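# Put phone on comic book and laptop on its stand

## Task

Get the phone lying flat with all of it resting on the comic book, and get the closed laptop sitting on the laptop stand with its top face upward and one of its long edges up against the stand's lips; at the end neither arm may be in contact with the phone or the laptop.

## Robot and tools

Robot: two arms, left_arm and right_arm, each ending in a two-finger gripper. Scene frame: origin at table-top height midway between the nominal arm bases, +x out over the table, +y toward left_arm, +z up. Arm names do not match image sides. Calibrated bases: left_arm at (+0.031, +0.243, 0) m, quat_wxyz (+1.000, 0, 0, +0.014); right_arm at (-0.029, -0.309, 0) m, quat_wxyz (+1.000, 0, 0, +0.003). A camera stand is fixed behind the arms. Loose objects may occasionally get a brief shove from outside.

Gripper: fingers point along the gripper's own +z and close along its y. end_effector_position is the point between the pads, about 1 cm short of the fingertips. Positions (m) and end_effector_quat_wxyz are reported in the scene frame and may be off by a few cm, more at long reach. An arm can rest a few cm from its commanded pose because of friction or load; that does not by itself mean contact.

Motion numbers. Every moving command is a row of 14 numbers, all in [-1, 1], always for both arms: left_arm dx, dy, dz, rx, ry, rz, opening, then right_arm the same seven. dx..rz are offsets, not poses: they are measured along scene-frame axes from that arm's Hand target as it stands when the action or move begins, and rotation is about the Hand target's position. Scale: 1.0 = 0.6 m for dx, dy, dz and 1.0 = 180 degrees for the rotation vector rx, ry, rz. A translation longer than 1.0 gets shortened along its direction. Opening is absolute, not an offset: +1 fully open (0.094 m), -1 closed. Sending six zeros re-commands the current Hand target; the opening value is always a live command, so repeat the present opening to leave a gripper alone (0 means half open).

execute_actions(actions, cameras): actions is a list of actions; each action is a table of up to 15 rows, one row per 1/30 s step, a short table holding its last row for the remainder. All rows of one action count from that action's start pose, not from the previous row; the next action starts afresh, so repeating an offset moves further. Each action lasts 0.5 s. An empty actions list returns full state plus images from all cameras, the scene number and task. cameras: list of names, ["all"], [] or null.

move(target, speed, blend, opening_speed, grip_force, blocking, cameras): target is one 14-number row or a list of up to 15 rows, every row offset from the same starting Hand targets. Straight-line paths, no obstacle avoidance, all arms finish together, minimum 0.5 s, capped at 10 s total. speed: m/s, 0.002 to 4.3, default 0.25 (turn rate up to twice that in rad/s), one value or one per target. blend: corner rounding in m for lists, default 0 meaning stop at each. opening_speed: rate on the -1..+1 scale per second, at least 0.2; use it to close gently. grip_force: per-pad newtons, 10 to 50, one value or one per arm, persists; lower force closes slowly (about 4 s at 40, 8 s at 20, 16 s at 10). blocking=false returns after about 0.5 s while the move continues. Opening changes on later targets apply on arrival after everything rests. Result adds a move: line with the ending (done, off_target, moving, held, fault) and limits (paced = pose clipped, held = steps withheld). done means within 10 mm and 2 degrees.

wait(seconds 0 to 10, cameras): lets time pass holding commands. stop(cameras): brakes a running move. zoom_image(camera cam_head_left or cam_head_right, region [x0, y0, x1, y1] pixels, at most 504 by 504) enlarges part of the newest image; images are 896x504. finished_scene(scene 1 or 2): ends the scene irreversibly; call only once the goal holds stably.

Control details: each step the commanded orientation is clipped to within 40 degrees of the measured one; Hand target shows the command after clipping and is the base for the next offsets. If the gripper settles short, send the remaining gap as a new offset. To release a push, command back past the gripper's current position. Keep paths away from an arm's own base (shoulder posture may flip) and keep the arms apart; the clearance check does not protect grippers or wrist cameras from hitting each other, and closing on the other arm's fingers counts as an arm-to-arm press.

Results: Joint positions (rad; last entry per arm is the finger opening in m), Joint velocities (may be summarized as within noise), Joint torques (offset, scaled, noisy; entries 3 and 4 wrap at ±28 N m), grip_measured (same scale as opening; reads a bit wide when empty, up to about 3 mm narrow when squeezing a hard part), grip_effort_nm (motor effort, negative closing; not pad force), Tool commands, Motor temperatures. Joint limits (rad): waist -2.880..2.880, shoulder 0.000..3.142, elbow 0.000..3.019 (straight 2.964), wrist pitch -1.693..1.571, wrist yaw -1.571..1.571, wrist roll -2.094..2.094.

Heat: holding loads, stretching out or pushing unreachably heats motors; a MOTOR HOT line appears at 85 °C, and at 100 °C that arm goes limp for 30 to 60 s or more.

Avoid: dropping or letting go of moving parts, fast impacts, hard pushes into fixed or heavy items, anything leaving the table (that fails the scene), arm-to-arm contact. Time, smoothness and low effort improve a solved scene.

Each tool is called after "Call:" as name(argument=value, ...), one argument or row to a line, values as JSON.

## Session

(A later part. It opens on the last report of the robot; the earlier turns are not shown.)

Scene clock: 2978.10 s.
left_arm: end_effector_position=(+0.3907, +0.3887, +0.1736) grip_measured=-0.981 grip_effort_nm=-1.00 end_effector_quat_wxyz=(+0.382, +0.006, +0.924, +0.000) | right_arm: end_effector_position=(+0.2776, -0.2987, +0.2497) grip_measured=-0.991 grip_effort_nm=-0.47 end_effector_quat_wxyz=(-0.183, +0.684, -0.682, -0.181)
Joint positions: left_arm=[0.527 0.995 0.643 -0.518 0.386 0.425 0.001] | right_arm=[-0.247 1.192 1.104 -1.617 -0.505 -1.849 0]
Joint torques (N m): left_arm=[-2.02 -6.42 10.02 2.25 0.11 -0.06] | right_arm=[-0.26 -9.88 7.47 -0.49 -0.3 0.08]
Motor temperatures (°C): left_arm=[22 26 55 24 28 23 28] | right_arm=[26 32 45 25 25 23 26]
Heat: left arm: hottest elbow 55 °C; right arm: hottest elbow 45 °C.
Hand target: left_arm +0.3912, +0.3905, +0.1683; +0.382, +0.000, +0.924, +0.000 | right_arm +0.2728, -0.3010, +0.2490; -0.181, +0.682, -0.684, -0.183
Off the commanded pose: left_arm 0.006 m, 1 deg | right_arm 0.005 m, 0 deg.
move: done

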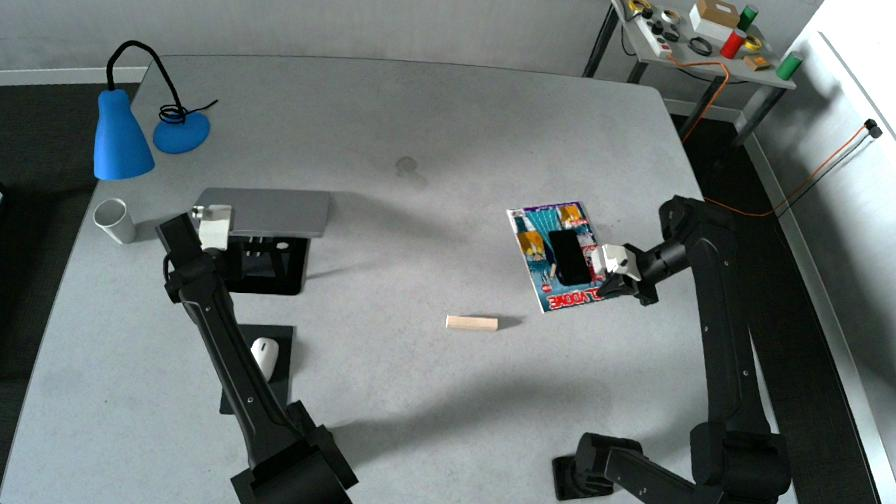

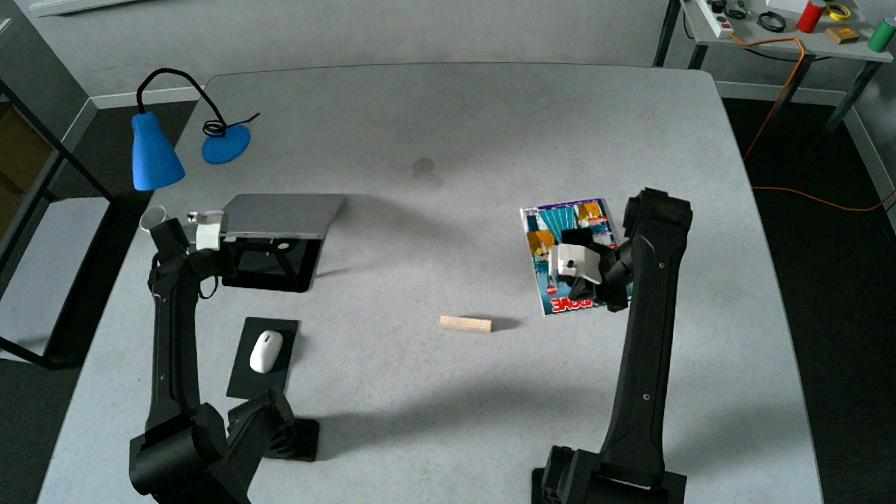

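Call:
move(
  target=[
    [0.05, 0, -0.005, 0, 0, 0, -1, 0, 0, 0, 0, 0, 0, -1],
  ],
  speed=0.025,
  cameras=["all"],
)

Call:
zoom_image(
  camera="cam_head_left",
  region=[160, 160, 340, 300],
)

Call:
zoom_image(
  camera="cam_head_right",
  region=[180, 160, 360, 300],
)

Scene clock: 2984.37 s.
left_arm: end_effector_position=(+0.4020, +0.3896, +0.1552) grip_measured=-0.981 grip_effort_nm=-1.00 end_effector_quat_wxyz=(+0.369, -0.009, +0.929, -0.004) | right_arm: end_effector_position=(+0.2776, -0.2987, +0.2497) grip_measured=-0.991 grip_effort_nm=-0.47 end_effector_quat_wxyz=(-0.183, +0.684, -0.682, -0.181)
Joint positions: left_arm=[0.501 1.06 0.643 -0.471 0.354 0.384 0.001] | right_arm=[-0.247 1.192 1.104 -1.617 -0.505 -1.849 0]
Joint torques (N m): left_arm=[-2.84 -5.6 13.97 2.47 0 -0.11] | right_arm=[-0.15 -9.88 7.47 -0.47 -0.3 0.09]
Heat: left arm: hottest elbow 53 °C; right arm: hottest elbow 45 °C.
Hand target: left_arm +0.4212, +0.3906, +0.1653; +0.382, +0.000, +0.924, +0.000 | right_arm +0.2728, -0.3010, +0.2490; -0.181, +0.682, -0.684, -0.183
Off the commanded pose: left_arm 0.022 m, 2 deg | right_arm 0.005 m, 0 deg.
move: off_target (left_arm)

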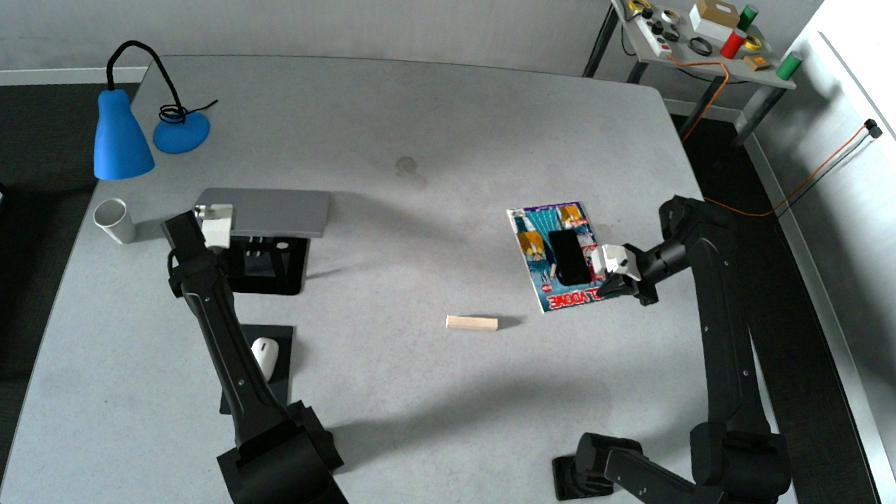

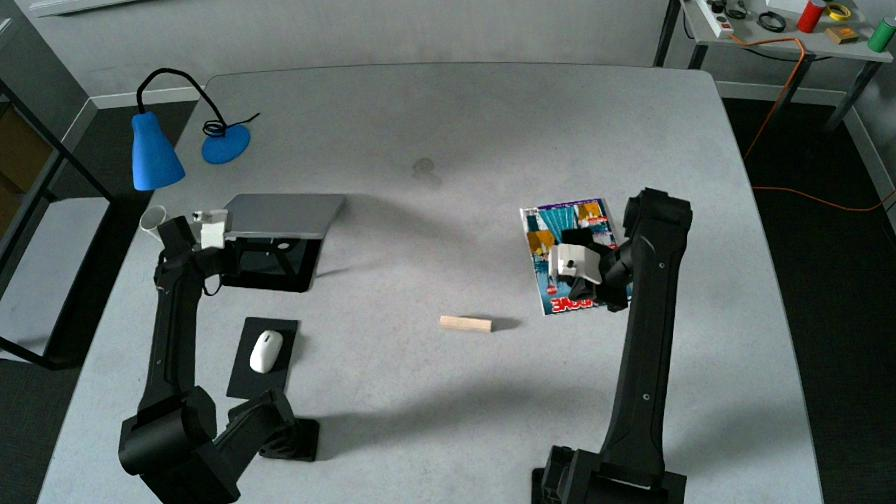

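Scaled by 2.800.

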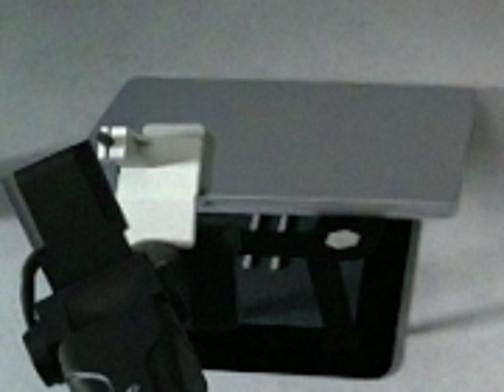

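Scaled by 2.800.

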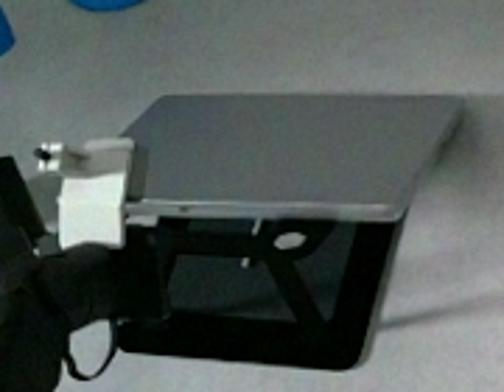

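Call:
move(
  target=[
    [-0.06, 0, 0.06, 0, 0, 0, -1, 0, 0, 0, 0, 0, 0, -1],
    [0.02, 0, 0.035, 0, 0, 0, -1, 0, 0, 0, 0, 0, 0, -1],
  ],
  speed=0.04,
  cameras=["all"],
)

Call:
zoom_image(
  camera="cam_head_left",
  region=[160, 160, 340, 300],
)

Call:
zoom_image(
  camera="cam_head_right",
  region=[180, 160, 360, 300],
)

Scene clock: 2991.43 s.
left_arm: end_effector_position=(+0.4020, +0.3821, +0.1559) grip_measured=-0.981 grip_effort_nm=-1.00 end_effector_quat_wxyz=(+0.352, -0.011, +0.936, -0.013) | right_arm: end_effector_position=(+0.2776, -0.2987, +0.2497) grip_measured=-0.991 grip_effort_nm=-0.47 end_effector_quat_wxyz=(-0.183, +0.684, -0.682, -0.181)
Joint positions: left_arm=[0.479 1.063 0.663 -0.524 0.343 0.369 0.001] | right_arm=[-0.247 1.192 1.104 -1.617 -0.505 -1.849 0]
Joint torques (N m): left_arm=[-2.43 -6.01 17.48 2.28 0.08 -0.07] | right_arm=[-0.26 -9.82 7.47 -0.49 -0.3 0.09]
Heat: left arm: hottest elbow 52 °C; right arm: hottest elbow 45 °C.
Hand target: left_arm +0.4332, +0.3906, +0.1864; +0.382, +0.000, +0.924, +0.000 | right_arm +0.2728, -0.3010, +0.2490; -0.181, +0.682, -0.684, -0.183
Off the commanded pose: left_arm 0.044 m, 4 deg | right_arm 0.005 m, 0 deg.
move: off_target (left_arm)

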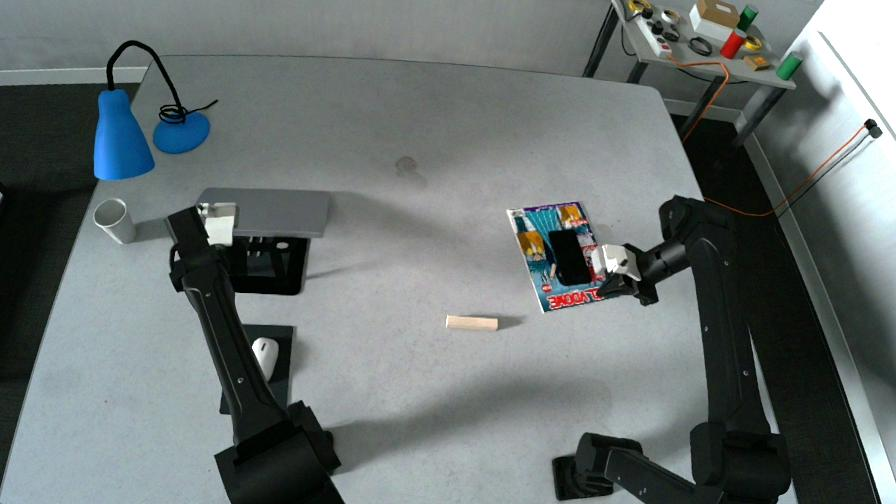

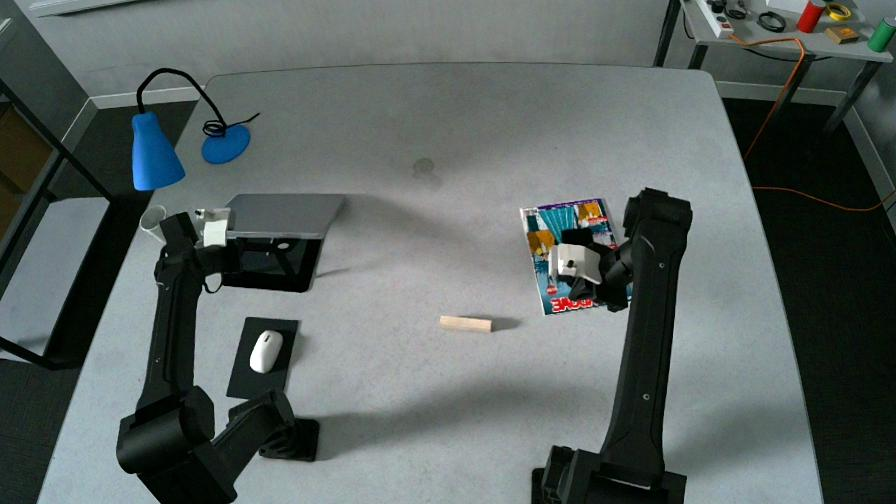

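Scaled by 2.800.

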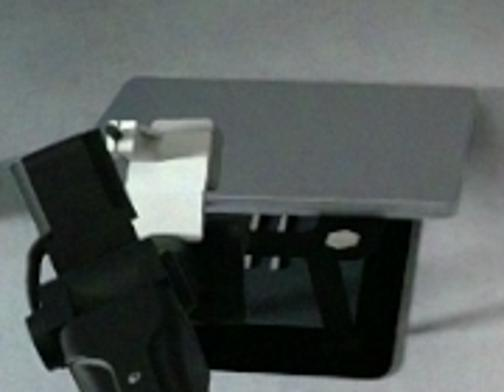

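Scaled by 2.800.

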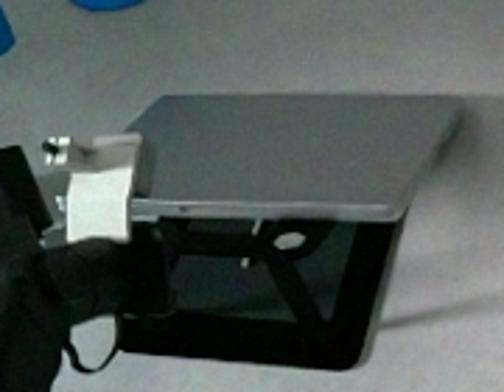

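Call:
move(
  target=[
    [-0.11, 0, 0.0, 0, 0, 0, -1, 0, 0, 0, 0, 0, 0, -1],
  ],
  speed=0.05,
)

Call:
move(
  target=[
    [0.05, 0, 0.02, 0, 0, 0, -1, 0, 0, 0, 0, 0, 0, -1],
  ],
  speed=0.03,
  cameras=["all"],
)

Call:
zoom_image(
  camera="cam_head_left",
  region=[160, 160, 340, 300],
)

Call:
zoom_image(
  camera="cam_head_right",
  region=[180, 160, 360, 300],
)

Scene clock: 3002.67 s.
left_arm: end_effector_position=(+0.3739, +0.3889, +0.1877) grip_measured=-0.981 grip_effort_nm=-1.00 end_effector_quat_wxyz=(+0.383, +0.003, +0.924, -0.002) | right_arm: end_effector_position=(+0.2776, -0.2987, +0.2497) grip_measured=-0.991 grip_effort_nm=-0.47 end_effector_quat_wxyz=(-0.183, +0.684, -0.682, -0.181)
Joint positions: left_arm=[0.563 0.933 0.647 -0.593 0.411 0.448 0.001] | right_arm=[-0.247 1.192 1.104 -1.617 -0.505 -1.849 0]
Joint torques (N m): left_arm=[0.03 -6.83 10.21 0.95 0.33 0.14] | right_arm=[-0.09 -9.76 7.47 -0.49 -0.31 0.08]
Heat: left arm: hottest elbow 53 °C; right arm: hottest elbow 45 °C.
Hand target: left_arm +0.3672, +0.3906, +0.1864; +0.382, +0.000, +0.924, +0.000 | right_arm +0.2728, -0.3010, +0.2490; -0.181, +0.682, -0.684, -0.183
Off the commanded pose: left_arm 0.007 m, 0 deg | right_arm 0.005 m, 0 deg.
move: done

Scene clock: 3004.23 s.
left_arm: end_effector_position=(+0.3780, +0.3850, +0.1726) grip_measured=-0.981 grip_effort_nm=-1.00 end_effector_quat_wxyz=(+0.362, -0.007, +0.932, -0.010) | right_arm: end_effector_position=(+0.2776, -0.2987, +0.2497) grip_measured=-0.991 grip_effort_nm=-0.47 end_effector_quat_wxyz=(-0.183, +0.684, -0.682, -0.181)
Joint positions: left_arm=[0.534 0.972 0.647 -0.593 0.38 0.417 0.001] | right_arm=[-0.247 1.192 1.104 -1.617 -0.505 -1.849 0]
Joint torques (N m): left_arm=[-3.37 -5.36 16.29 1.59 0.11 -0.09] | right_arm=[-0.09 -9.82 7.47 -0.49 -0.3 0.08]
Heat: left arm: hottest elbow 53 °C; right arm: hottest elbow 45 °C.
Hand target: left_arm +0.3972, +0.3906, +0.1984; +0.382, +0.000, +0.924, +0.000 | right_arm +0.2728, -0.3010, +0.2490; -0.181, +0.682, -0.684, -0.183
Off the commanded pose: left_arm 0.033 m, 3 deg | right_arm 0.005 m, 0 deg.
move: off_target (left_arm)

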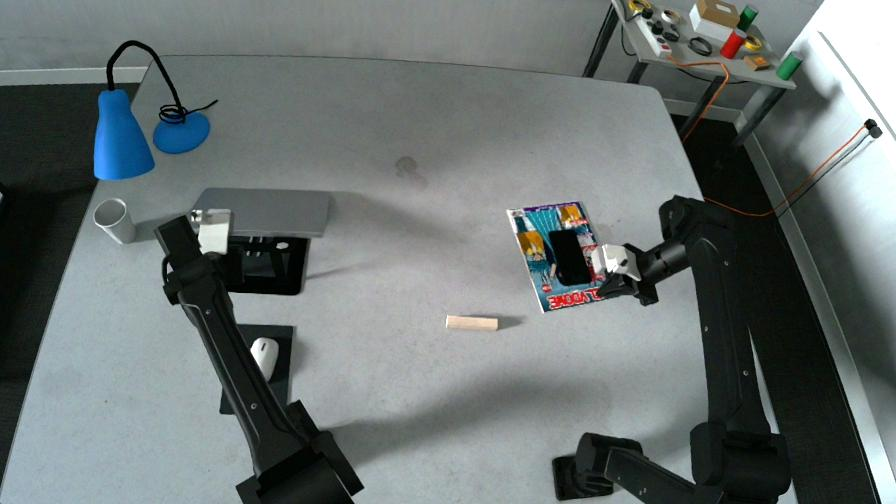

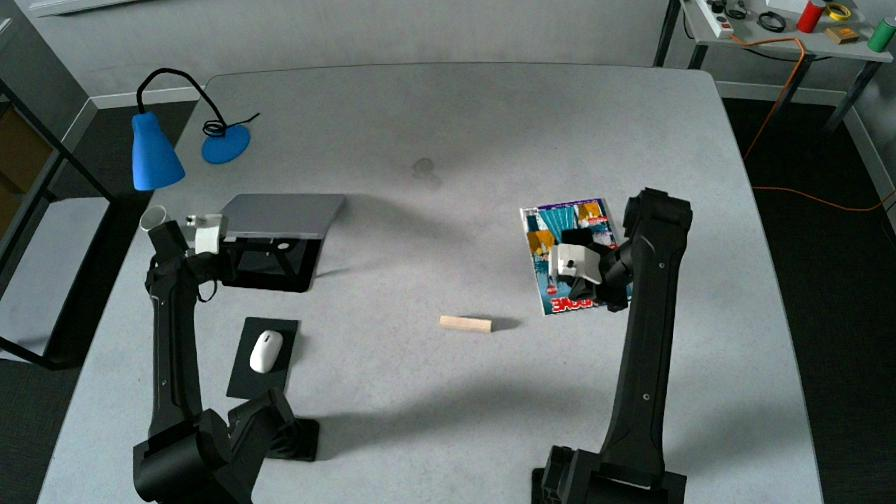

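Scaled by 2.800.

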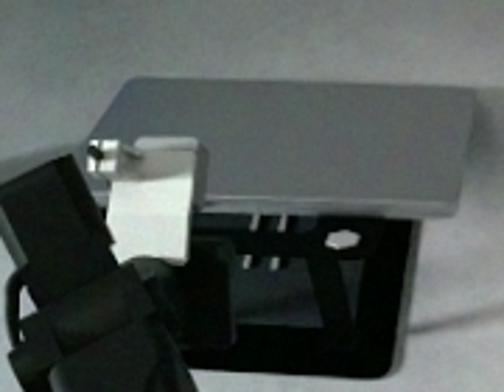

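Scaled by 2.800.

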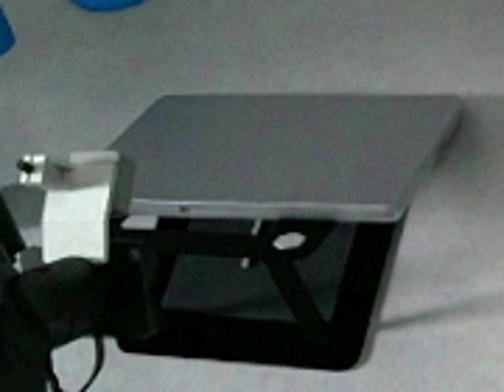

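Call:
move(
  target=[
    [0.0, 0.01, 0.05, 0, 0, 0, -1, 0, 0, 0, 0, 0, 0, -1],
  ],
  speed=0.05,
)

Scene clock: 3007.53 s.
left_arm: end_effector_position=(+0.3801, +0.3855, +0.1898) grip_measured=-0.981 grip_effort_nm=-1.00 end_effector_quat_wxyz=(+0.355, -0.009, +0.935, -0.017) | right_arm: end_effector_position=(+0.2776, -0.2987, +0.2497) grip_measured=-0.991 grip_effort_nm=-0.47 end_effector_quat_wxyz=(-0.183, +0.684, -0.682, -0.181)
Joint positions: left_arm=[0.534 0.972 0.701 -0.667 0.385 0.416 0.001] | right_arm=[-0.247 1.192 1.104 -1.617 -0.505 -1.849 0]
Joint torques (N m): left_arm=[-1.49 -6.36 17.98 0.99 0.31 0.07] | right_arm=[-0.21 -9.76 7.5 -0.49 -0.3 0.08]
Heat: left arm: hottest elbow 53 °C; right arm: hottest elbow 45 °C.
Hand target: left_arm +0.3972, +0.3966, +0.2283; +0.382, +0.000, +0.924, +0.000 | right_arm +0.2728, -0.3010, +0.2490; -0.181, +0.682, -0.684, -0.183
Off the commanded pose: left_arm 0.044 m, 4 deg | right_arm 0.005 m, 0 deg.
move: off_target (left_arm)

Call:
move(
  target=[
    [0.07, 0.0, 0.0, 0, 0, 0, -1, 0, 0, 0, 0, 0, 0, -1],
  ],
  speed=0.04,
  cameras=["all"],
)

Call:
zoom_image(
  camera="cam_head_left",
  region=[160, 160, 340, 300],
)

Call:
zoom_image(
  camera="cam_head_right",
  region=[180, 160, 360, 300],
)

Scene clock: 3012.67 s.
left_arm: end_effector_position=(+0.4111, +0.3880, +0.1914) grip_measured=-0.981 grip_effort_nm=-1.00 end_effector_quat_wxyz=(+0.349, -0.010, +0.937, -0.016) | right_arm: end_effector_position=(+0.2776, -0.2987, +0.2497) grip_measured=-0.991 grip_effort_nm=-0.47 end_effector_quat_wxyz=(-0.183, +0.684, -0.682, -0.181)
Joint positions: left_arm=[0.483 1.061 0.764 -0.637 0.347 0.375 0.001] | right_arm=[-0.247 1.192 1.104 -1.617 -0.505 -1.849 0]
Joint torques (N m): left_arm=[-2.9 -6.36 18.32 2.04 0.09 -0.11] | right_arm=[-0.21 -9.82 7.46 -0.49 -0.3 0.08]
Heat: left arm: hottest elbow 54 °C; right arm: hottest elbow 45 °C.
Hand target: left_arm +0.4392, +0.3967, +0.2283; +0.382, +0.000, +0.924, +0.000 | right_arm +0.2728, -0.3010, +0.2490; -0.181, +0.682, -0.684, -0.183
Off the commanded pose: left_arm 0.047 m, 5 deg | right_arm 0.005 m, 0 deg.
move: off_target (left_arm)

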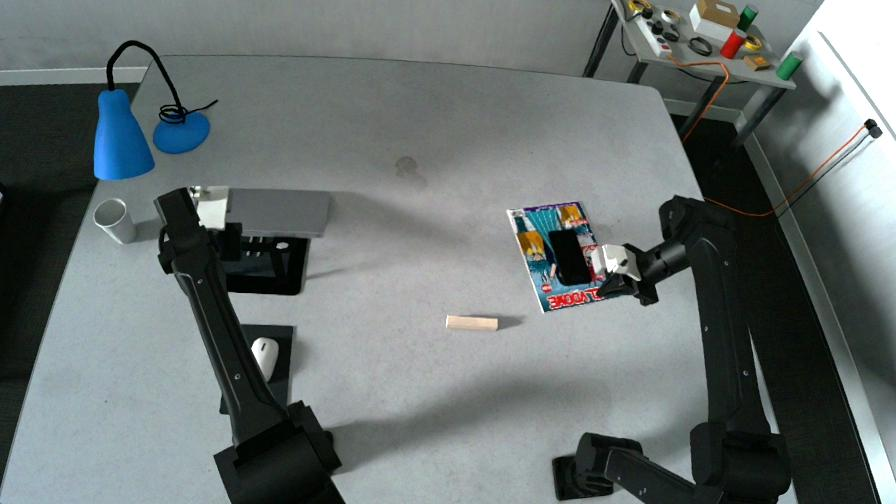

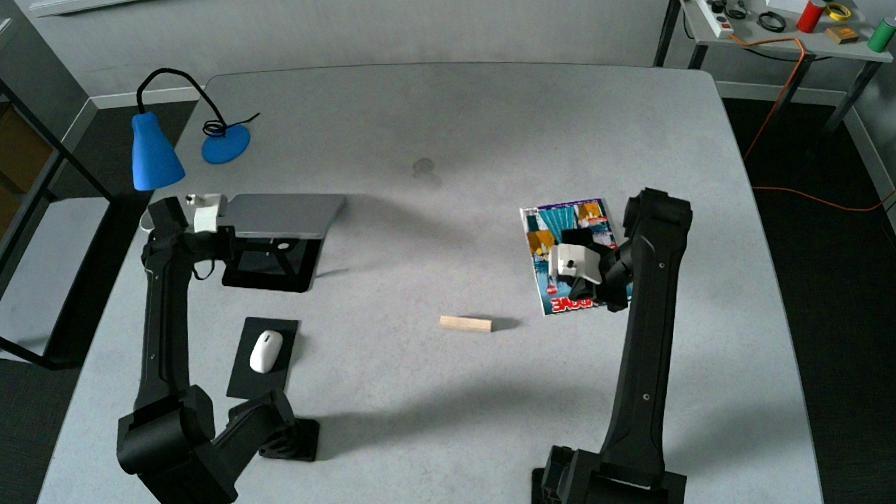

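Scaled by 2.800.

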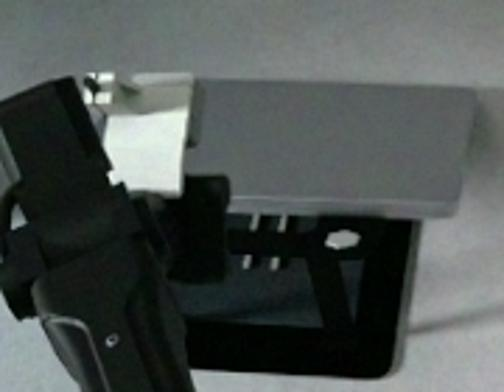

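Scaled by 2.800.

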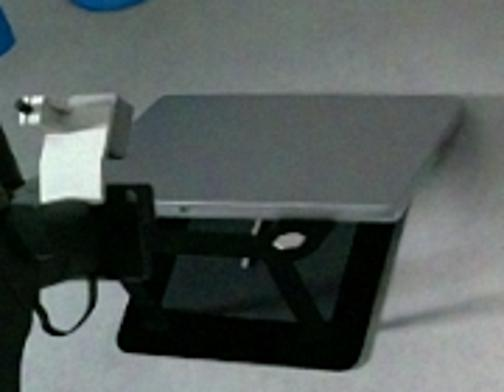

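Call:
move(
  target=[
    [-0.06, 0.0, -0.02, 0, 0, 0, -1, 0, 0, 0, 0, 0, 0, -1],
  ],
  speed=0.05,
)

Scene clock: 3018.27 s.
left_arm: end_effector_position=(+0.4057, +0.3917, +0.2110) grip_measured=-0.981 grip_effort_nm=-1.00 end_effector_quat_wxyz=(+0.374, +0.000, +0.927, -0.008) | right_arm: end_effector_position=(+0.2776, -0.2987, +0.2497) grip_measured=-0.991 grip_effort_nm=-0.47 end_effector_quat_wxyz=(-0.183, +0.684, -0.682, -0.181)
Joint positions: left_arm=[0.51 1.013 0.764 -0.637 0.377 0.404 0.001] | right_arm=[-0.247 1.192 1.104 -1.617 -0.505 -1.849 0]
Joint torques (N m): left_arm=[-0.15 -8.53 11.33 1.55 0.31 0.08] | right_arm=[-0.15 -9.76 7.43 -0.47 -0.3 0.08]
Heat: left arm: hottest elbow 54 °C; right arm: hottest elbow 45 °C.
Hand target: left_arm +0.4033, +0.3965, +0.2164; +0.382, +0.000, +0.924, +0.000 | right_arm +0.2728, -0.3010, +0.2490; -0.181, +0.682, -0.684, -0.183
Off the commanded pose: left_arm 0.008 m, 1 deg | right_arm 0.005 m, 0 deg.
move: done

Call:
move(
  target=[
    [-0.05, -0.01, 0.0, 0, 0, 0, -1, 0, 0, 0, 0, 0, 0, -1],
    [-0.05, -0.01, -0.07, 0, 0, 0, -1, 0, 0, 0, 0, 0, 0, -1],
  ],
  speed=0.06,
)

Scene clock: 3022.27 s.
left_arm: end_effector_position=(+0.3740, +0.3851, +0.1789) grip_measured=-0.981 grip_effort_nm=-1.00 end_effector_quat_wxyz=(+0.381, +0.003, +0.925, -0.003) | right_arm: end_effector_position=(+0.2776, -0.2987, +0.2497) grip_measured=-0.991 grip_effort_nm=-0.47 end_effector_quat_wxyz=(-0.183, +0.684, -0.682, -0.181)
Joint positions: left_arm=[0.55 0.938 0.628 -0.572 0.403 0.438 0.001] | right_arm=[-0.247 1.192 1.104 -1.617 -0.505 -1.849 0]
Joint torques (N m): left_arm=[-0.21 -5.71 10.28 2.29 0.32 0.11] | right_arm=[-0.26 -9.76 7.47 -0.49 -0.3 0.08]
Heat: left arm: hottest elbow 54 °C; right arm: hottest elbow 45 °C.
Hand target: left_arm +0.3732, +0.3906, +0.1743; +0.382, +0.000, +0.924, +0.000 | right_arm +0.2728, -0.3010, +0.2490; -0.181, +0.682, -0.684, -0.183
Off the commanded pose: left_arm 0.007 m, 1 deg | right_arm 0.005 m, 0 deg.
move: done

Call:
move(
  target=[
    [0.03, 0.0, 0.045, 0, 0, 0, -1, 0, 0, 0, 0, 0, 0, -1],
    [0.111, 0.0, 0.051, 0, 0, 0, -1, 0, 0, 0, 0, 0, 0, -1],
  ],
  speed=0.04,
  blend=[0.01, 0],
  cameras=["all"],
)

Call:
zoom_image(
  camera="cam_head_left",
  region=[160, 160, 340, 300],
)

Call:
zoom_image(
  camera="cam_head_right",
  region=[180, 160, 360, 300],
)

Scene clock: 3028.00 s.
left_arm: end_effector_position=(+0.4105, +0.3818, +0.1692) grip_measured=-0.981 grip_effort_nm=-1.00 end_effector_quat_wxyz=(+0.349, -0.009, +0.937, -0.015) | right_arm: end_effector_position=(+0.2776, -0.2987, +0.2497) grip_measured=-0.991 grip_effort_nm=-0.47 end_effector_quat_wxyz=(-0.183, +0.684, -0.682, -0.181)
Joint positions: left_arm=[0.466 1.072 0.709 -0.566 0.336 0.362 0.001] | right_arm=[-0.247 1.192 1.104 -1.617 -0.505 -1.849 0]
Joint torques (N m): left_arm=[-3.49 -7.41 17.85 2.04 0.03 -0.08] | right_arm=[-0.26 -9.76 7.47 -0.46 -0.3 0.08]
Heat: left arm: hottest elbow 53 °C; right arm: hottest elbow 45 °C.
Hand target: left_arm +0.4398, +0.3905, +0.2048; +0.382, +0.000, +0.924, +0.000 | right_arm +0.2728, -0.3010, +0.2490; -0.181, +0.682, -0.684, -0.183
Off the commanded pose: left_arm 0.047 m, 5 deg | right_arm 0.005 m, 0 deg.
move: off_target (left_arm)

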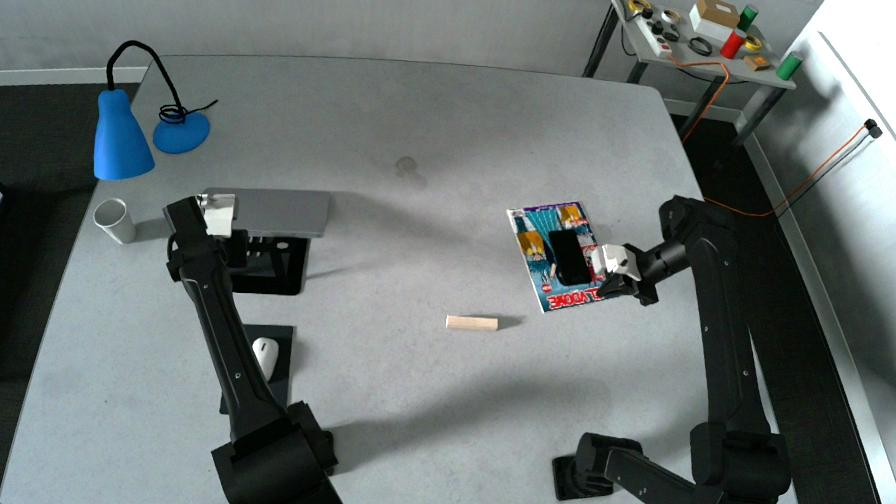

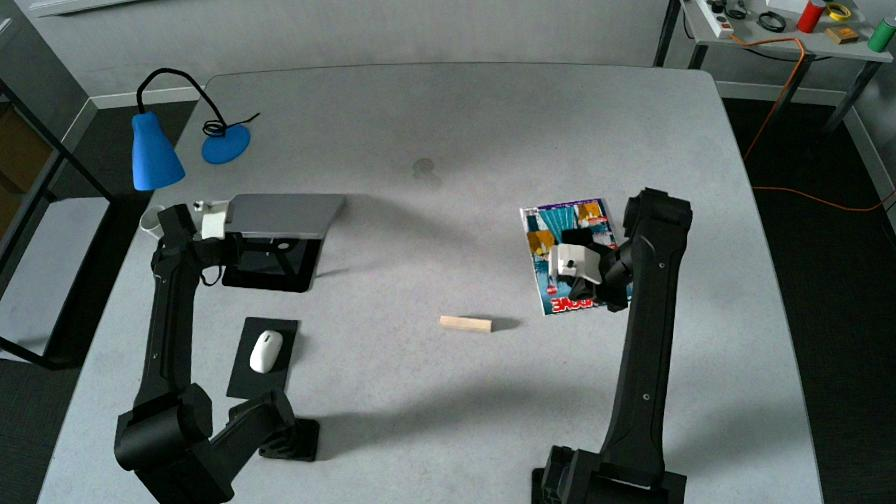

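Scaled by 2.800.

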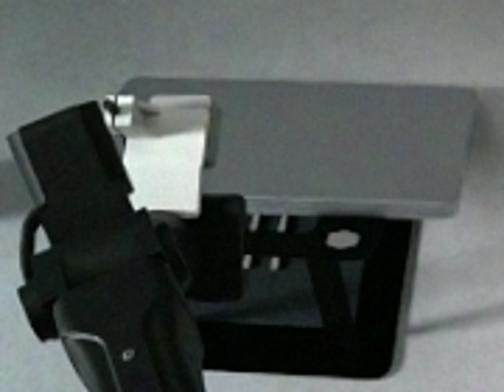

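Scaled by 2.800.

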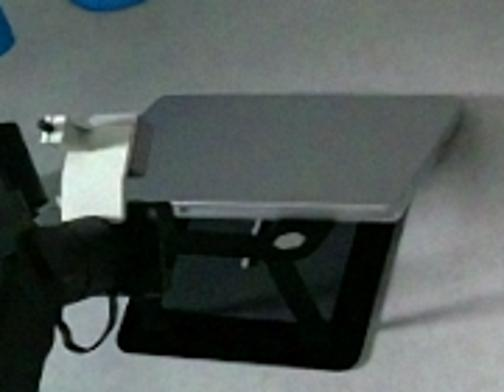

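Call:
move(
  target=[
    [0.05, 0.0, 0.015, 0, 0, 0, -1, 0, 0, 0, 0, 0, 0, -1],
  ],
  speed=0.03,
  cameras=["all"],
)

Call:
zoom_image(
  camera="cam_head_left",
  region=[160, 160, 340, 300],
)

Call:
zoom_image(
  camera="cam_head_right",
  region=[180, 160, 360, 300],
)

Scene clock: 3032.07 s.
left_arm: end_effector_position=(+0.4400, +0.3834, +0.1783) grip_measured=-0.981 grip_effort_nm=-1.00 end_effector_quat_wxyz=(+0.348, -0.009, +0.937, -0.014) | right_arm: end_effector_position=(+0.2776, -0.2987, +0.2497) grip_measured=-0.991 grip_effort_nm=-0.47 end_effector_quat_wxyz=(-0.183, +0.684, -0.682, -0.181)
Joint positions: left_arm=[0.426 1.142 0.783 -0.559 0.309 0.33 0.001] | right_arm=[-0.247 1.192 1.104 -1.617 -0.505 -1.849 0]
Joint torques (N m): left_arm=[-2.78 -8.18 17.78 2.1 0.05 -0.07] | right_arm=[-0.15 -9.82 7.49 -0.49 -0.31 0.08]
Heat: left arm: hottest elbow 53 °C; right arm: hottest elbow 45 °C.
Hand target: left_arm +0.4698, +0.3907, +0.2139; +0.382, +0.000, +0.924, +0.000 | right_arm +0.2728, -0.3010, +0.2490; -0.181, +0.682, -0.684, -0.183
Off the commanded pose: left_arm 0.047 m, 5 deg | right_arm 0.005 m, 0 deg.
move: off_target (left_arm)

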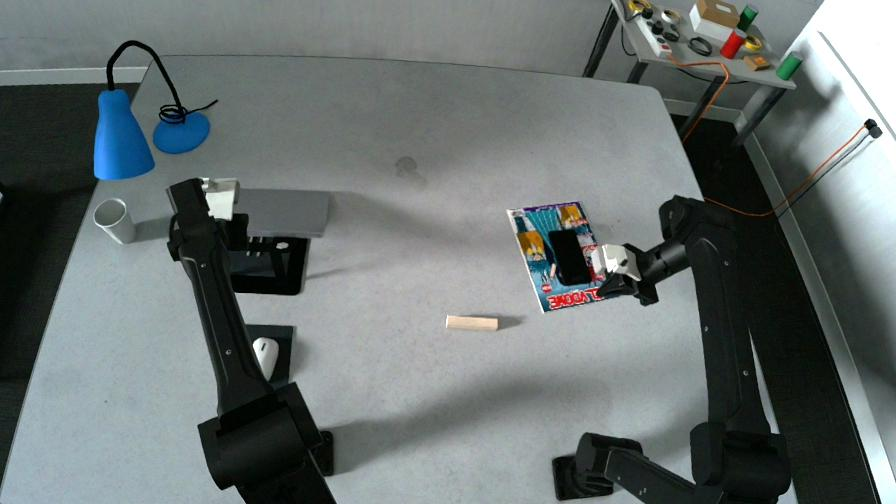

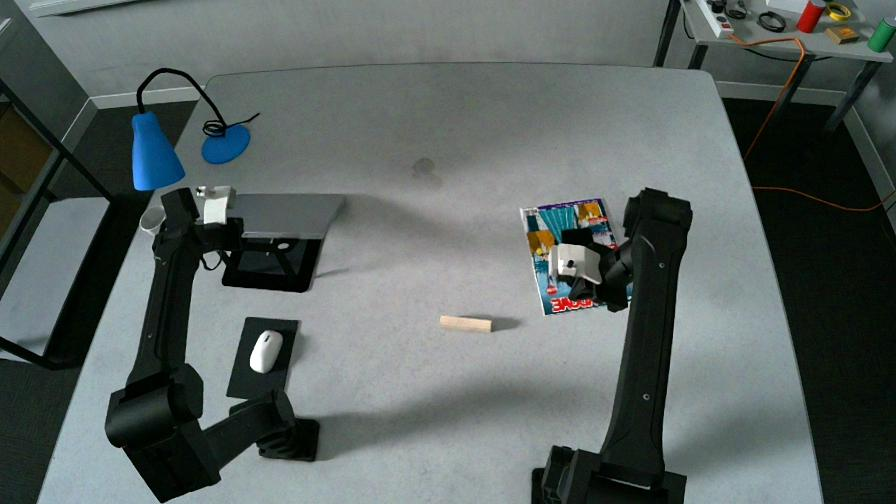

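Scaled by 2.800.

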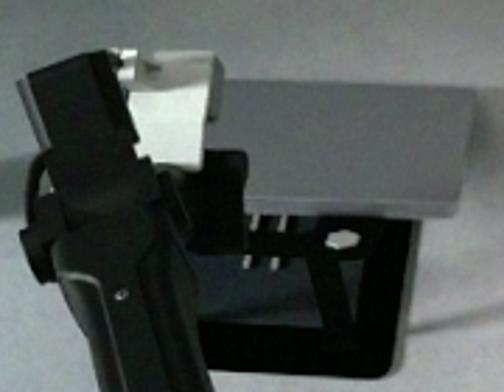

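Scaled by 2.800.

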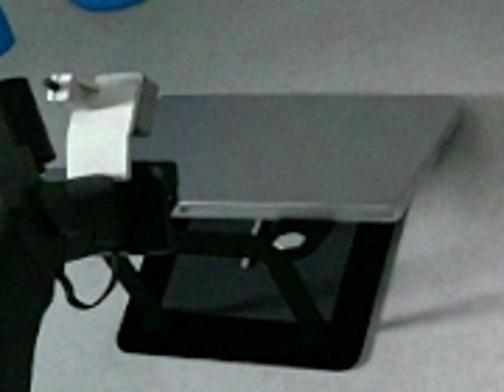

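Call:
move(
  target=[
    [0.0, 0.0, -0.04, 0, 0, 0, -1, 0, 0, 0, 0, 0, 0, -1],
  ],
  speed=0.02,
)

Call:
move(
  target=[
    [0.0, 0.0, -0.025, 0, 0, 0, -1, 0, 0, 0, 0, 0, 0, -1],
  ],
  speed=0.02,
)

Scene clock: 3036.40 s.
left_arm: end_effector_position=(+0.4540, +0.3900, +0.1758) grip_measured=-0.981 grip_effort_nm=-1.00 end_effector_quat_wxyz=(+0.366, -0.006, +0.931, -0.005) | right_arm: end_effector_position=(+0.2776, -0.2987, +0.2497) grip_measured=-0.991 grip_effort_nm=-0.47 end_effector_quat_wxyz=(-0.183, +0.684, -0.682, -0.181)
Joint positions: left_arm=[0.425 1.175 0.783 -0.484 0.308 0.33 0.001] | right_arm=[-0.247 1.192 1.104 -1.617 -0.505 -1.849 0]
Joint torques (N m): left_arm=[-2.37 -8.06 13.72 2.15 0.05 -0.05] | right_arm=[-0.21 -9.82 7.46 -0.47 -0.3 0.08]
Heat: left arm: hottest elbow 52 °C; right arm: hottest elbow 45 °C.
Hand target: left_arm +0.4698, +0.3905, +0.1899; +0.382, +0.000, +0.924, +0.000 | right_arm +0.2728, -0.3010, +0.2490; -0.181, +0.682, -0.684, -0.183
Off the commanded pose: left_arm 0.021 m, 2 deg | right_arm 0.005 m, 0 deg.
move: off_target (left_arm)

Scene clock: 3037.60 s.
left_arm: end_effector_position=(+0.4625, +0.3942, +0.1744) grip_measured=-0.981 grip_effort_nm=-1.00 end_effector_quat_wxyz=(+0.377, -0.003, +0.926, +0.000) | right_arm: end_effector_position=(+0.2776, -0.2987, +0.2497) grip_measured=-0.991 grip_effort_nm=-0.47 end_effector_quat_wxyz=(-0.183, +0.684, -0.682, -0.181)
Joint positions: left_arm=[0.425 1.195 0.783 -0.437 0.308 0.33 0.001] | right_arm=[-0.247 1.192 1.104 -1.617 -0.505 -1.849 0]
Joint torques (N m): left_arm=[-2.26 -8.06 11.14 2.18 0.1 -0.15] | right_arm=[-0.21 -9.76 7.49 -0.47 -0.3 0.08]
Heat: left arm: hottest elbow 52 °C; right arm: hottest elbow 45 °C.
Hand target: left_arm +0.4698, +0.3906, +0.1749; +0.382, +0.000, +0.924, +0.000 | right_arm +0.2728, -0.3010, +0.2490; -0.181, +0.682, -0.684, -0.183
Off the commanded pose: left_arm 0.008 m, 1 deg | right_arm 0.005 m, 0 deg.
move: done

Call:
move(
  target=[
    [-0.01, 0.0, -0.035, 0, 0, 0, -1, 0, 0, 0, 0, 0, 0, -1],
  ],
  speed=0.02,
  cameras=["all"],
)

Call:
zoom_image(
  camera="cam_head_left",
  region=[160, 160, 340, 300],
)

Call:
zoom_image(
  camera="cam_head_right",
  region=[180, 160, 360, 300],
)

Scene clock: 3042.03 s.
left_arm: end_effector_position=(+0.4620, +0.3940, +0.1603) grip_measured=-0.981 grip_effort_nm=-1.00 end_effector_quat_wxyz=(+0.382, -0.002, +0.924, +0.003) | right_arm: end_effector_position=(+0.2776, -0.2987, +0.2497) grip_measured=-0.991 grip_effort_nm=-0.47 end_effector_quat_wxyz=(-0.183, +0.684, -0.682, -0.181)
Joint positions: left_arm=[0.425 1.21 0.748 -0.376 0.308 0.33 0.001] | right_arm=[-0.247 1.192 1.104 -1.617 -0.505 -1.849 0]
Joint torques (N m): left_arm=[-1.38 -8.47 9.81 2.14 0.2 0.01] | right_arm=[-0.15 -9.88 7.47 -0.47 -0.3 0.08]
Heat: left arm: hottest elbow 51 °C; right arm: hottest elbow 45 °C.
Hand target: left_arm +0.4638, +0.3906, +0.1540; +0.382, +0.000, +0.924, +0.000 | right_arm +0.2728, -0.3010, +0.2490; -0.181, +0.682, -0.684, -0.183
Off the commanded pose: left_arm 0.007 m, 0 deg | right_arm 0.005 m, 0 deg.
move: done

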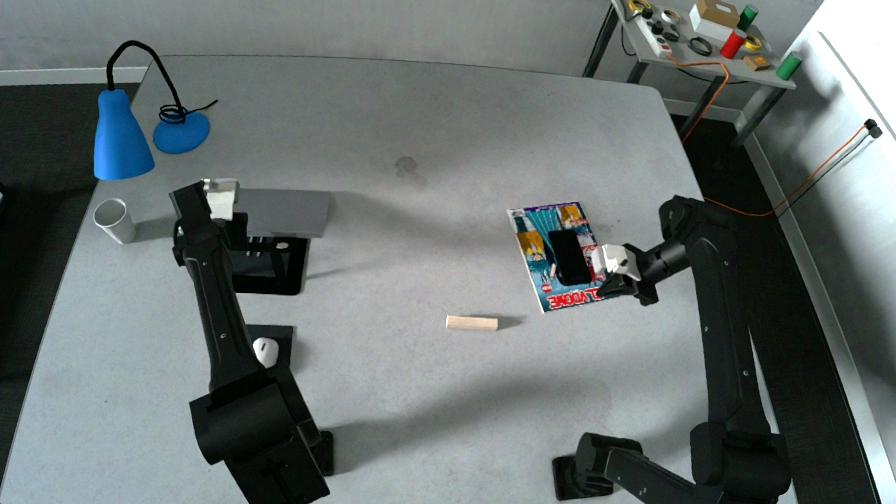

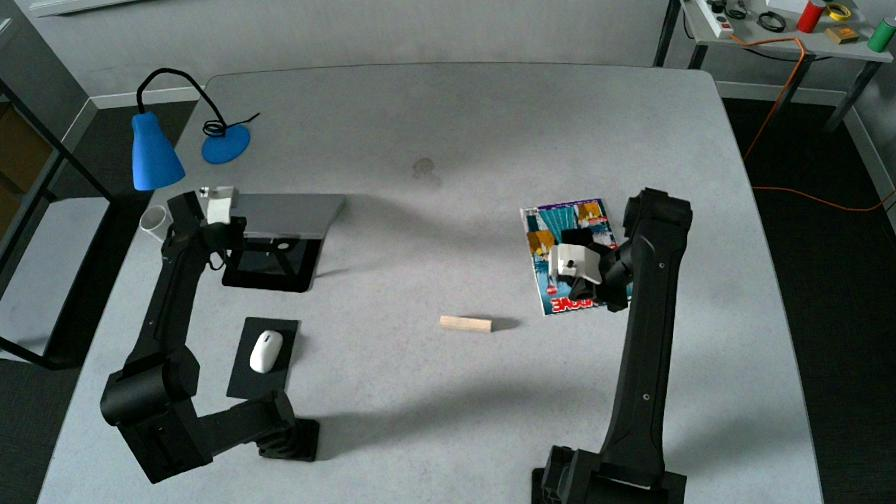

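Scaled by 2.800.

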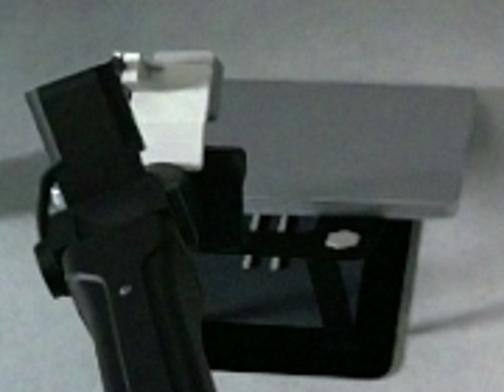

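Scaled by 2.800.

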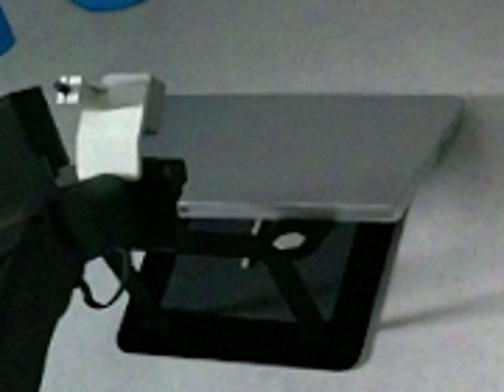

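Call:
move(
  target=[
    [0, 0.0, -0.03, 0, 0, 0, -1, 0, 0, 0, 0, 0, 0, -1],
  ],
  speed=0.02,
)

Call:
move(
  target=[
    [0, 0.0, -0.02, 0, 0, 0, -1, 0, 0, 0, 0, 0, 0, -1],
  ],
  speed=0.02,
)

Scene clock: 3045.60 s.
left_arm: end_effector_position=(+0.4642, +0.3951, +0.1474) grip_measured=-0.981 grip_effort_nm=-1.00 end_effector_quat_wxyz=(+0.388, -0.001, +0.922, +0.006) | right_arm: end_effector_position=(+0.2776, -0.2987, +0.2497) grip_measured=-0.991 grip_effort_nm=-0.47 end_effector_quat_wxyz=(-0.183, +0.684, -0.682, -0.181)
Joint positions: left_arm=[0.425 1.233 0.722 -0.313 0.308 0.33 0.001] | right_arm=[-0.247 1.192 1.104 -1.617 -0.505 -1.849 0]
Joint torques (N m): left_arm=[-2.02 -8.41 9.13 1.88 0.25 -0.03] | right_arm=[-0.26 -9.76 7.49 -0.47 -0.3 0.08]
Heat: left arm: hottest elbow 51 °C; right arm: hottest elbow 45 °C.
Hand target: left_arm +0.4638, +0.3906, +0.1359; +0.382, +0.000, +0.924, +0.000 | right_arm +0.2728, -0.3010, +0.2490; -0.181, +0.682, -0.684, -0.183
Off the commanded pose: left_arm 0.012 m, 1 deg | right_arm 0.005 m, 0 deg.
move: off_target (left_arm)

Scene clock: 3046.63 s.
left_arm: end_effector_position=(+0.4681, +0.3965, +0.1449) grip_measured=-0.981 grip_effort_nm=-1.00 end_effector_quat_wxyz=(+0.398, +0.001, +0.917, +0.010) | right_arm: end_effector_position=(+0.2776, -0.2987, +0.2497) grip_measured=-0.991 grip_effort_nm=-0.47 end_effector_quat_wxyz=(-0.183, +0.684, -0.682, -0.181)
Joint positions: left_arm=[0.425 1.244 0.71 -0.266 0.311 0.33 0.001] | right_arm=[-0.247 1.192 1.104 -1.617 -0.505 -1.849 0]
Joint torques (N m): left_arm=[-2.2 -8.18 8.42 1.94 0.05 -0.02] | right_arm=[-0.26 -9.82 7.49 -0.47 -0.3 0.09]
Heat: left arm: hottest elbow 51 °C; right arm: hottest elbow 45 °C.
Hand target: left_arm +0.4638, +0.3906, +0.1239; +0.382, +0.000, +0.924, +0.000 | right_arm +0.2728, -0.3010, +0.2490; -0.181, +0.682, -0.684, -0.183
Off the commanded pose: left_arm 0.022 m, 2 deg | right_arm 0.005 m, 0 deg.
move: off_target (left_arm)

Call:
move(
  target=[
    [-0.01, 0.0, 0.07, 0, 0, 0, -1, 0, 0, 0, 0, 0, 0, -1],
    [0.17, 0.0, 0.06, 0, 0, 0, -1, 0, 0, 0, 0, 0, 0, -1],
  ],
  speed=0.06,
)

Call:
move(
  target=[
    [0, 0.0, -0.06, 0, 0, 0, -1, 0, 0, 0, 0, 0, 0, -1],
  ],
  speed=0.03,
)

Scene clock: 3055.70 s.
left_arm: end_effector_position=(+0.5199, +0.3924, +0.1373) grip_measured=-0.981 grip_effort_nm=-0.99 end_effector_quat_wxyz=(+0.348, -0.017, +0.937, -0.005) | right_arm: end_effector_position=(+0.2776, -0.2987, +0.2497) grip_measured=-0.991 grip_effort_nm=-0.47 end_effector_quat_wxyz=(-0.183, +0.684, -0.682, -0.181)
Joint positions: left_arm=[0.351 1.403 0.888 -0.38 0.242 0.258 0.001] | right_arm=[-0.247 1.192 1.104 -1.617 -0.505 -1.849 0]
Joint torques (N m): left_arm=[-4.13 -8.59 17.84 2.86 0.19 -0.05] | right_arm=[-0.21 -9.82 7.49 -0.49 -0.3 0.09]
Motor temperatures (°C): left_arm=[22 26 50 24 27 23 29] | right_arm=[26 32 45 25 24 23 26]
Heat: left arm: hottest elbow 50 °C; right arm: hottest elbow 45 °C.
Hand target: left_arm +0.5658, +0.3906, +0.1599; +0.382, +0.000, +0.924, +0.000 | right_arm +0.2728, -0.3010, +0.2490; -0.181, +0.682, -0.684, -0.183
Off the commanded pose: left_arm 0.051 m, 5 deg | right_arm 0.005 m, 0 deg.
move: off_target (left_arm)

Scene clock: 3057.40 s.
left_arm: end_effector_position=(+0.5403, +0.3964, +0.1382) grip_measured=-0.981 grip_effort_nm=-0.99 end_effector_quat_wxyz=(+0.382, -0.009, +0.924, +0.006) | right_arm: end_effector_position=(+0.2776, -0.2987, +0.2497) grip_measured=-0.991 grip_effort_nm=-0.47 end_effector_quat_wxyz=(-0.183, +0.684, -0.682, -0.181)
Joint positions: left_arm=[0.343 1.437 0.888 -0.268 0.242 0.257 0.001] | right_arm=[-0.247 1.192 1.104 -1.617 -0.505 -1.849 0]
Joint torques (N m): left_arm=[-2.84 -7.36 13.49 2.82 0.11 -0.14] | right_arm=[-0.15 -9.82 7.49 -0.49 -0.3 0.08]
Heat: left arm: hottest elbow 50 °C; right arm: hottest elbow 45 °C.
Hand target: left_arm +0.5659, +0.3905, +0.1240; +0.382, +0.000, +0.924, +0.000 | right_arm +0.2728, -0.3010, +0.2490; -0.181, +0.682, -0.684, -0.183
Off the commanded pose: left_arm 0.030 m, 1 deg | right_arm 0.005 m, 0 deg.
move: off_target (left_arm)

Call:
move(
  target=[
    [0, 0.0, -0.05, 0, 0, 0, -1, 0, 0, 0, 0, 0, 0, -1],
  ],
  speed=0.03,
)

Call:
move(
  target=[
    [0, 0.0, -0.03, 0, 0, 0, -1, 0, 0, 0, 0, 0, 0, -1],
  ],
  speed=0.03,
)

Scene clock: 3060.37 s.
left_arm: end_effector_position=(+0.5556, +0.4015, +0.1395) grip_measured=-0.981 grip_effort_nm=-0.99 end_effector_quat_wxyz=(+0.410, -0.004, +0.912, +0.016) | right_arm: end_effector_position=(+0.2776, -0.2987, +0.2497) grip_measured=-0.991 grip_effort_nm=-0.47 end_effector_quat_wxyz=(-0.183, +0.684, -0.682, -0.181)
Joint positions: left_arm=[0.342 1.465 0.888 -0.175 0.243 0.257 0.001] | right_arm=[-0.247 1.192 1.104 -1.617 -0.505 -1.849 0]
Joint torques (N m): left_arm=[-3.14 -5.71 9.78 2.56 0.06 -0.06] | right_arm=[-0.26 -9.76 7.47 -0.44 -0.3 0.09]
Heat: left arm: hottest elbow 50 °C; right arm: hottest elbow 45 °C.
Hand target: left_arm +0.5658, +0.3905, +0.0939; +0.382, +0.000, +0.924, +0.000 | right_arm +0.2728, -0.3010, +0.2490; -0.181, +0.682, -0.684, -0.183
Off the commanded pose: left_arm 0.048 m, 4 deg | right_arm 0.005 m, 0 deg.
move: off_target (left_arm)

Scene clock: 3061.47 s.
left_arm: end_effector_position=(+0.5628, +0.4040, +0.1406) grip_measured=-0.981 grip_effort_nm=-0.99 end_effector_quat_wxyz=(+0.426, -0.001, +0.904, +0.022) | right_arm: end_effector_position=(+0.2776, -0.2987, +0.2497) grip_measured=-0.991 grip_effort_nm=-0.47 end_effector_quat_wxyz=(-0.183, +0.684, -0.682, -0.181)
Joint positions: left_arm=[0.342 1.478 0.884 -0.12 0.244 0.257 0.001] | right_arm=[-0.247 1.192 1.104 -1.617 -0.505 -1.849 0]
Joint torques (N m): left_arm=[-3.02 -6.07 7.98 2.37 -0.01 -0.03] | right_arm=[-0.21 -9.82 7.49 -0.47 -0.3 0.08]
Heat: left arm: hottest elbow 50 °C; right arm: hottest elbow 45 °C.
Hand target: left_arm +0.5660, +0.3906, +0.0761; +0.383, +0.000, +0.924, +0.000 | right_arm +0.2728, -0.3010, +0.2490; -0.181, +0.682, -0.684, -0.183
Off the commanded pose: left_arm 0.066 m, 6 deg | right_arm 0.005 m, 0 deg.
move: off_target (left_arm)


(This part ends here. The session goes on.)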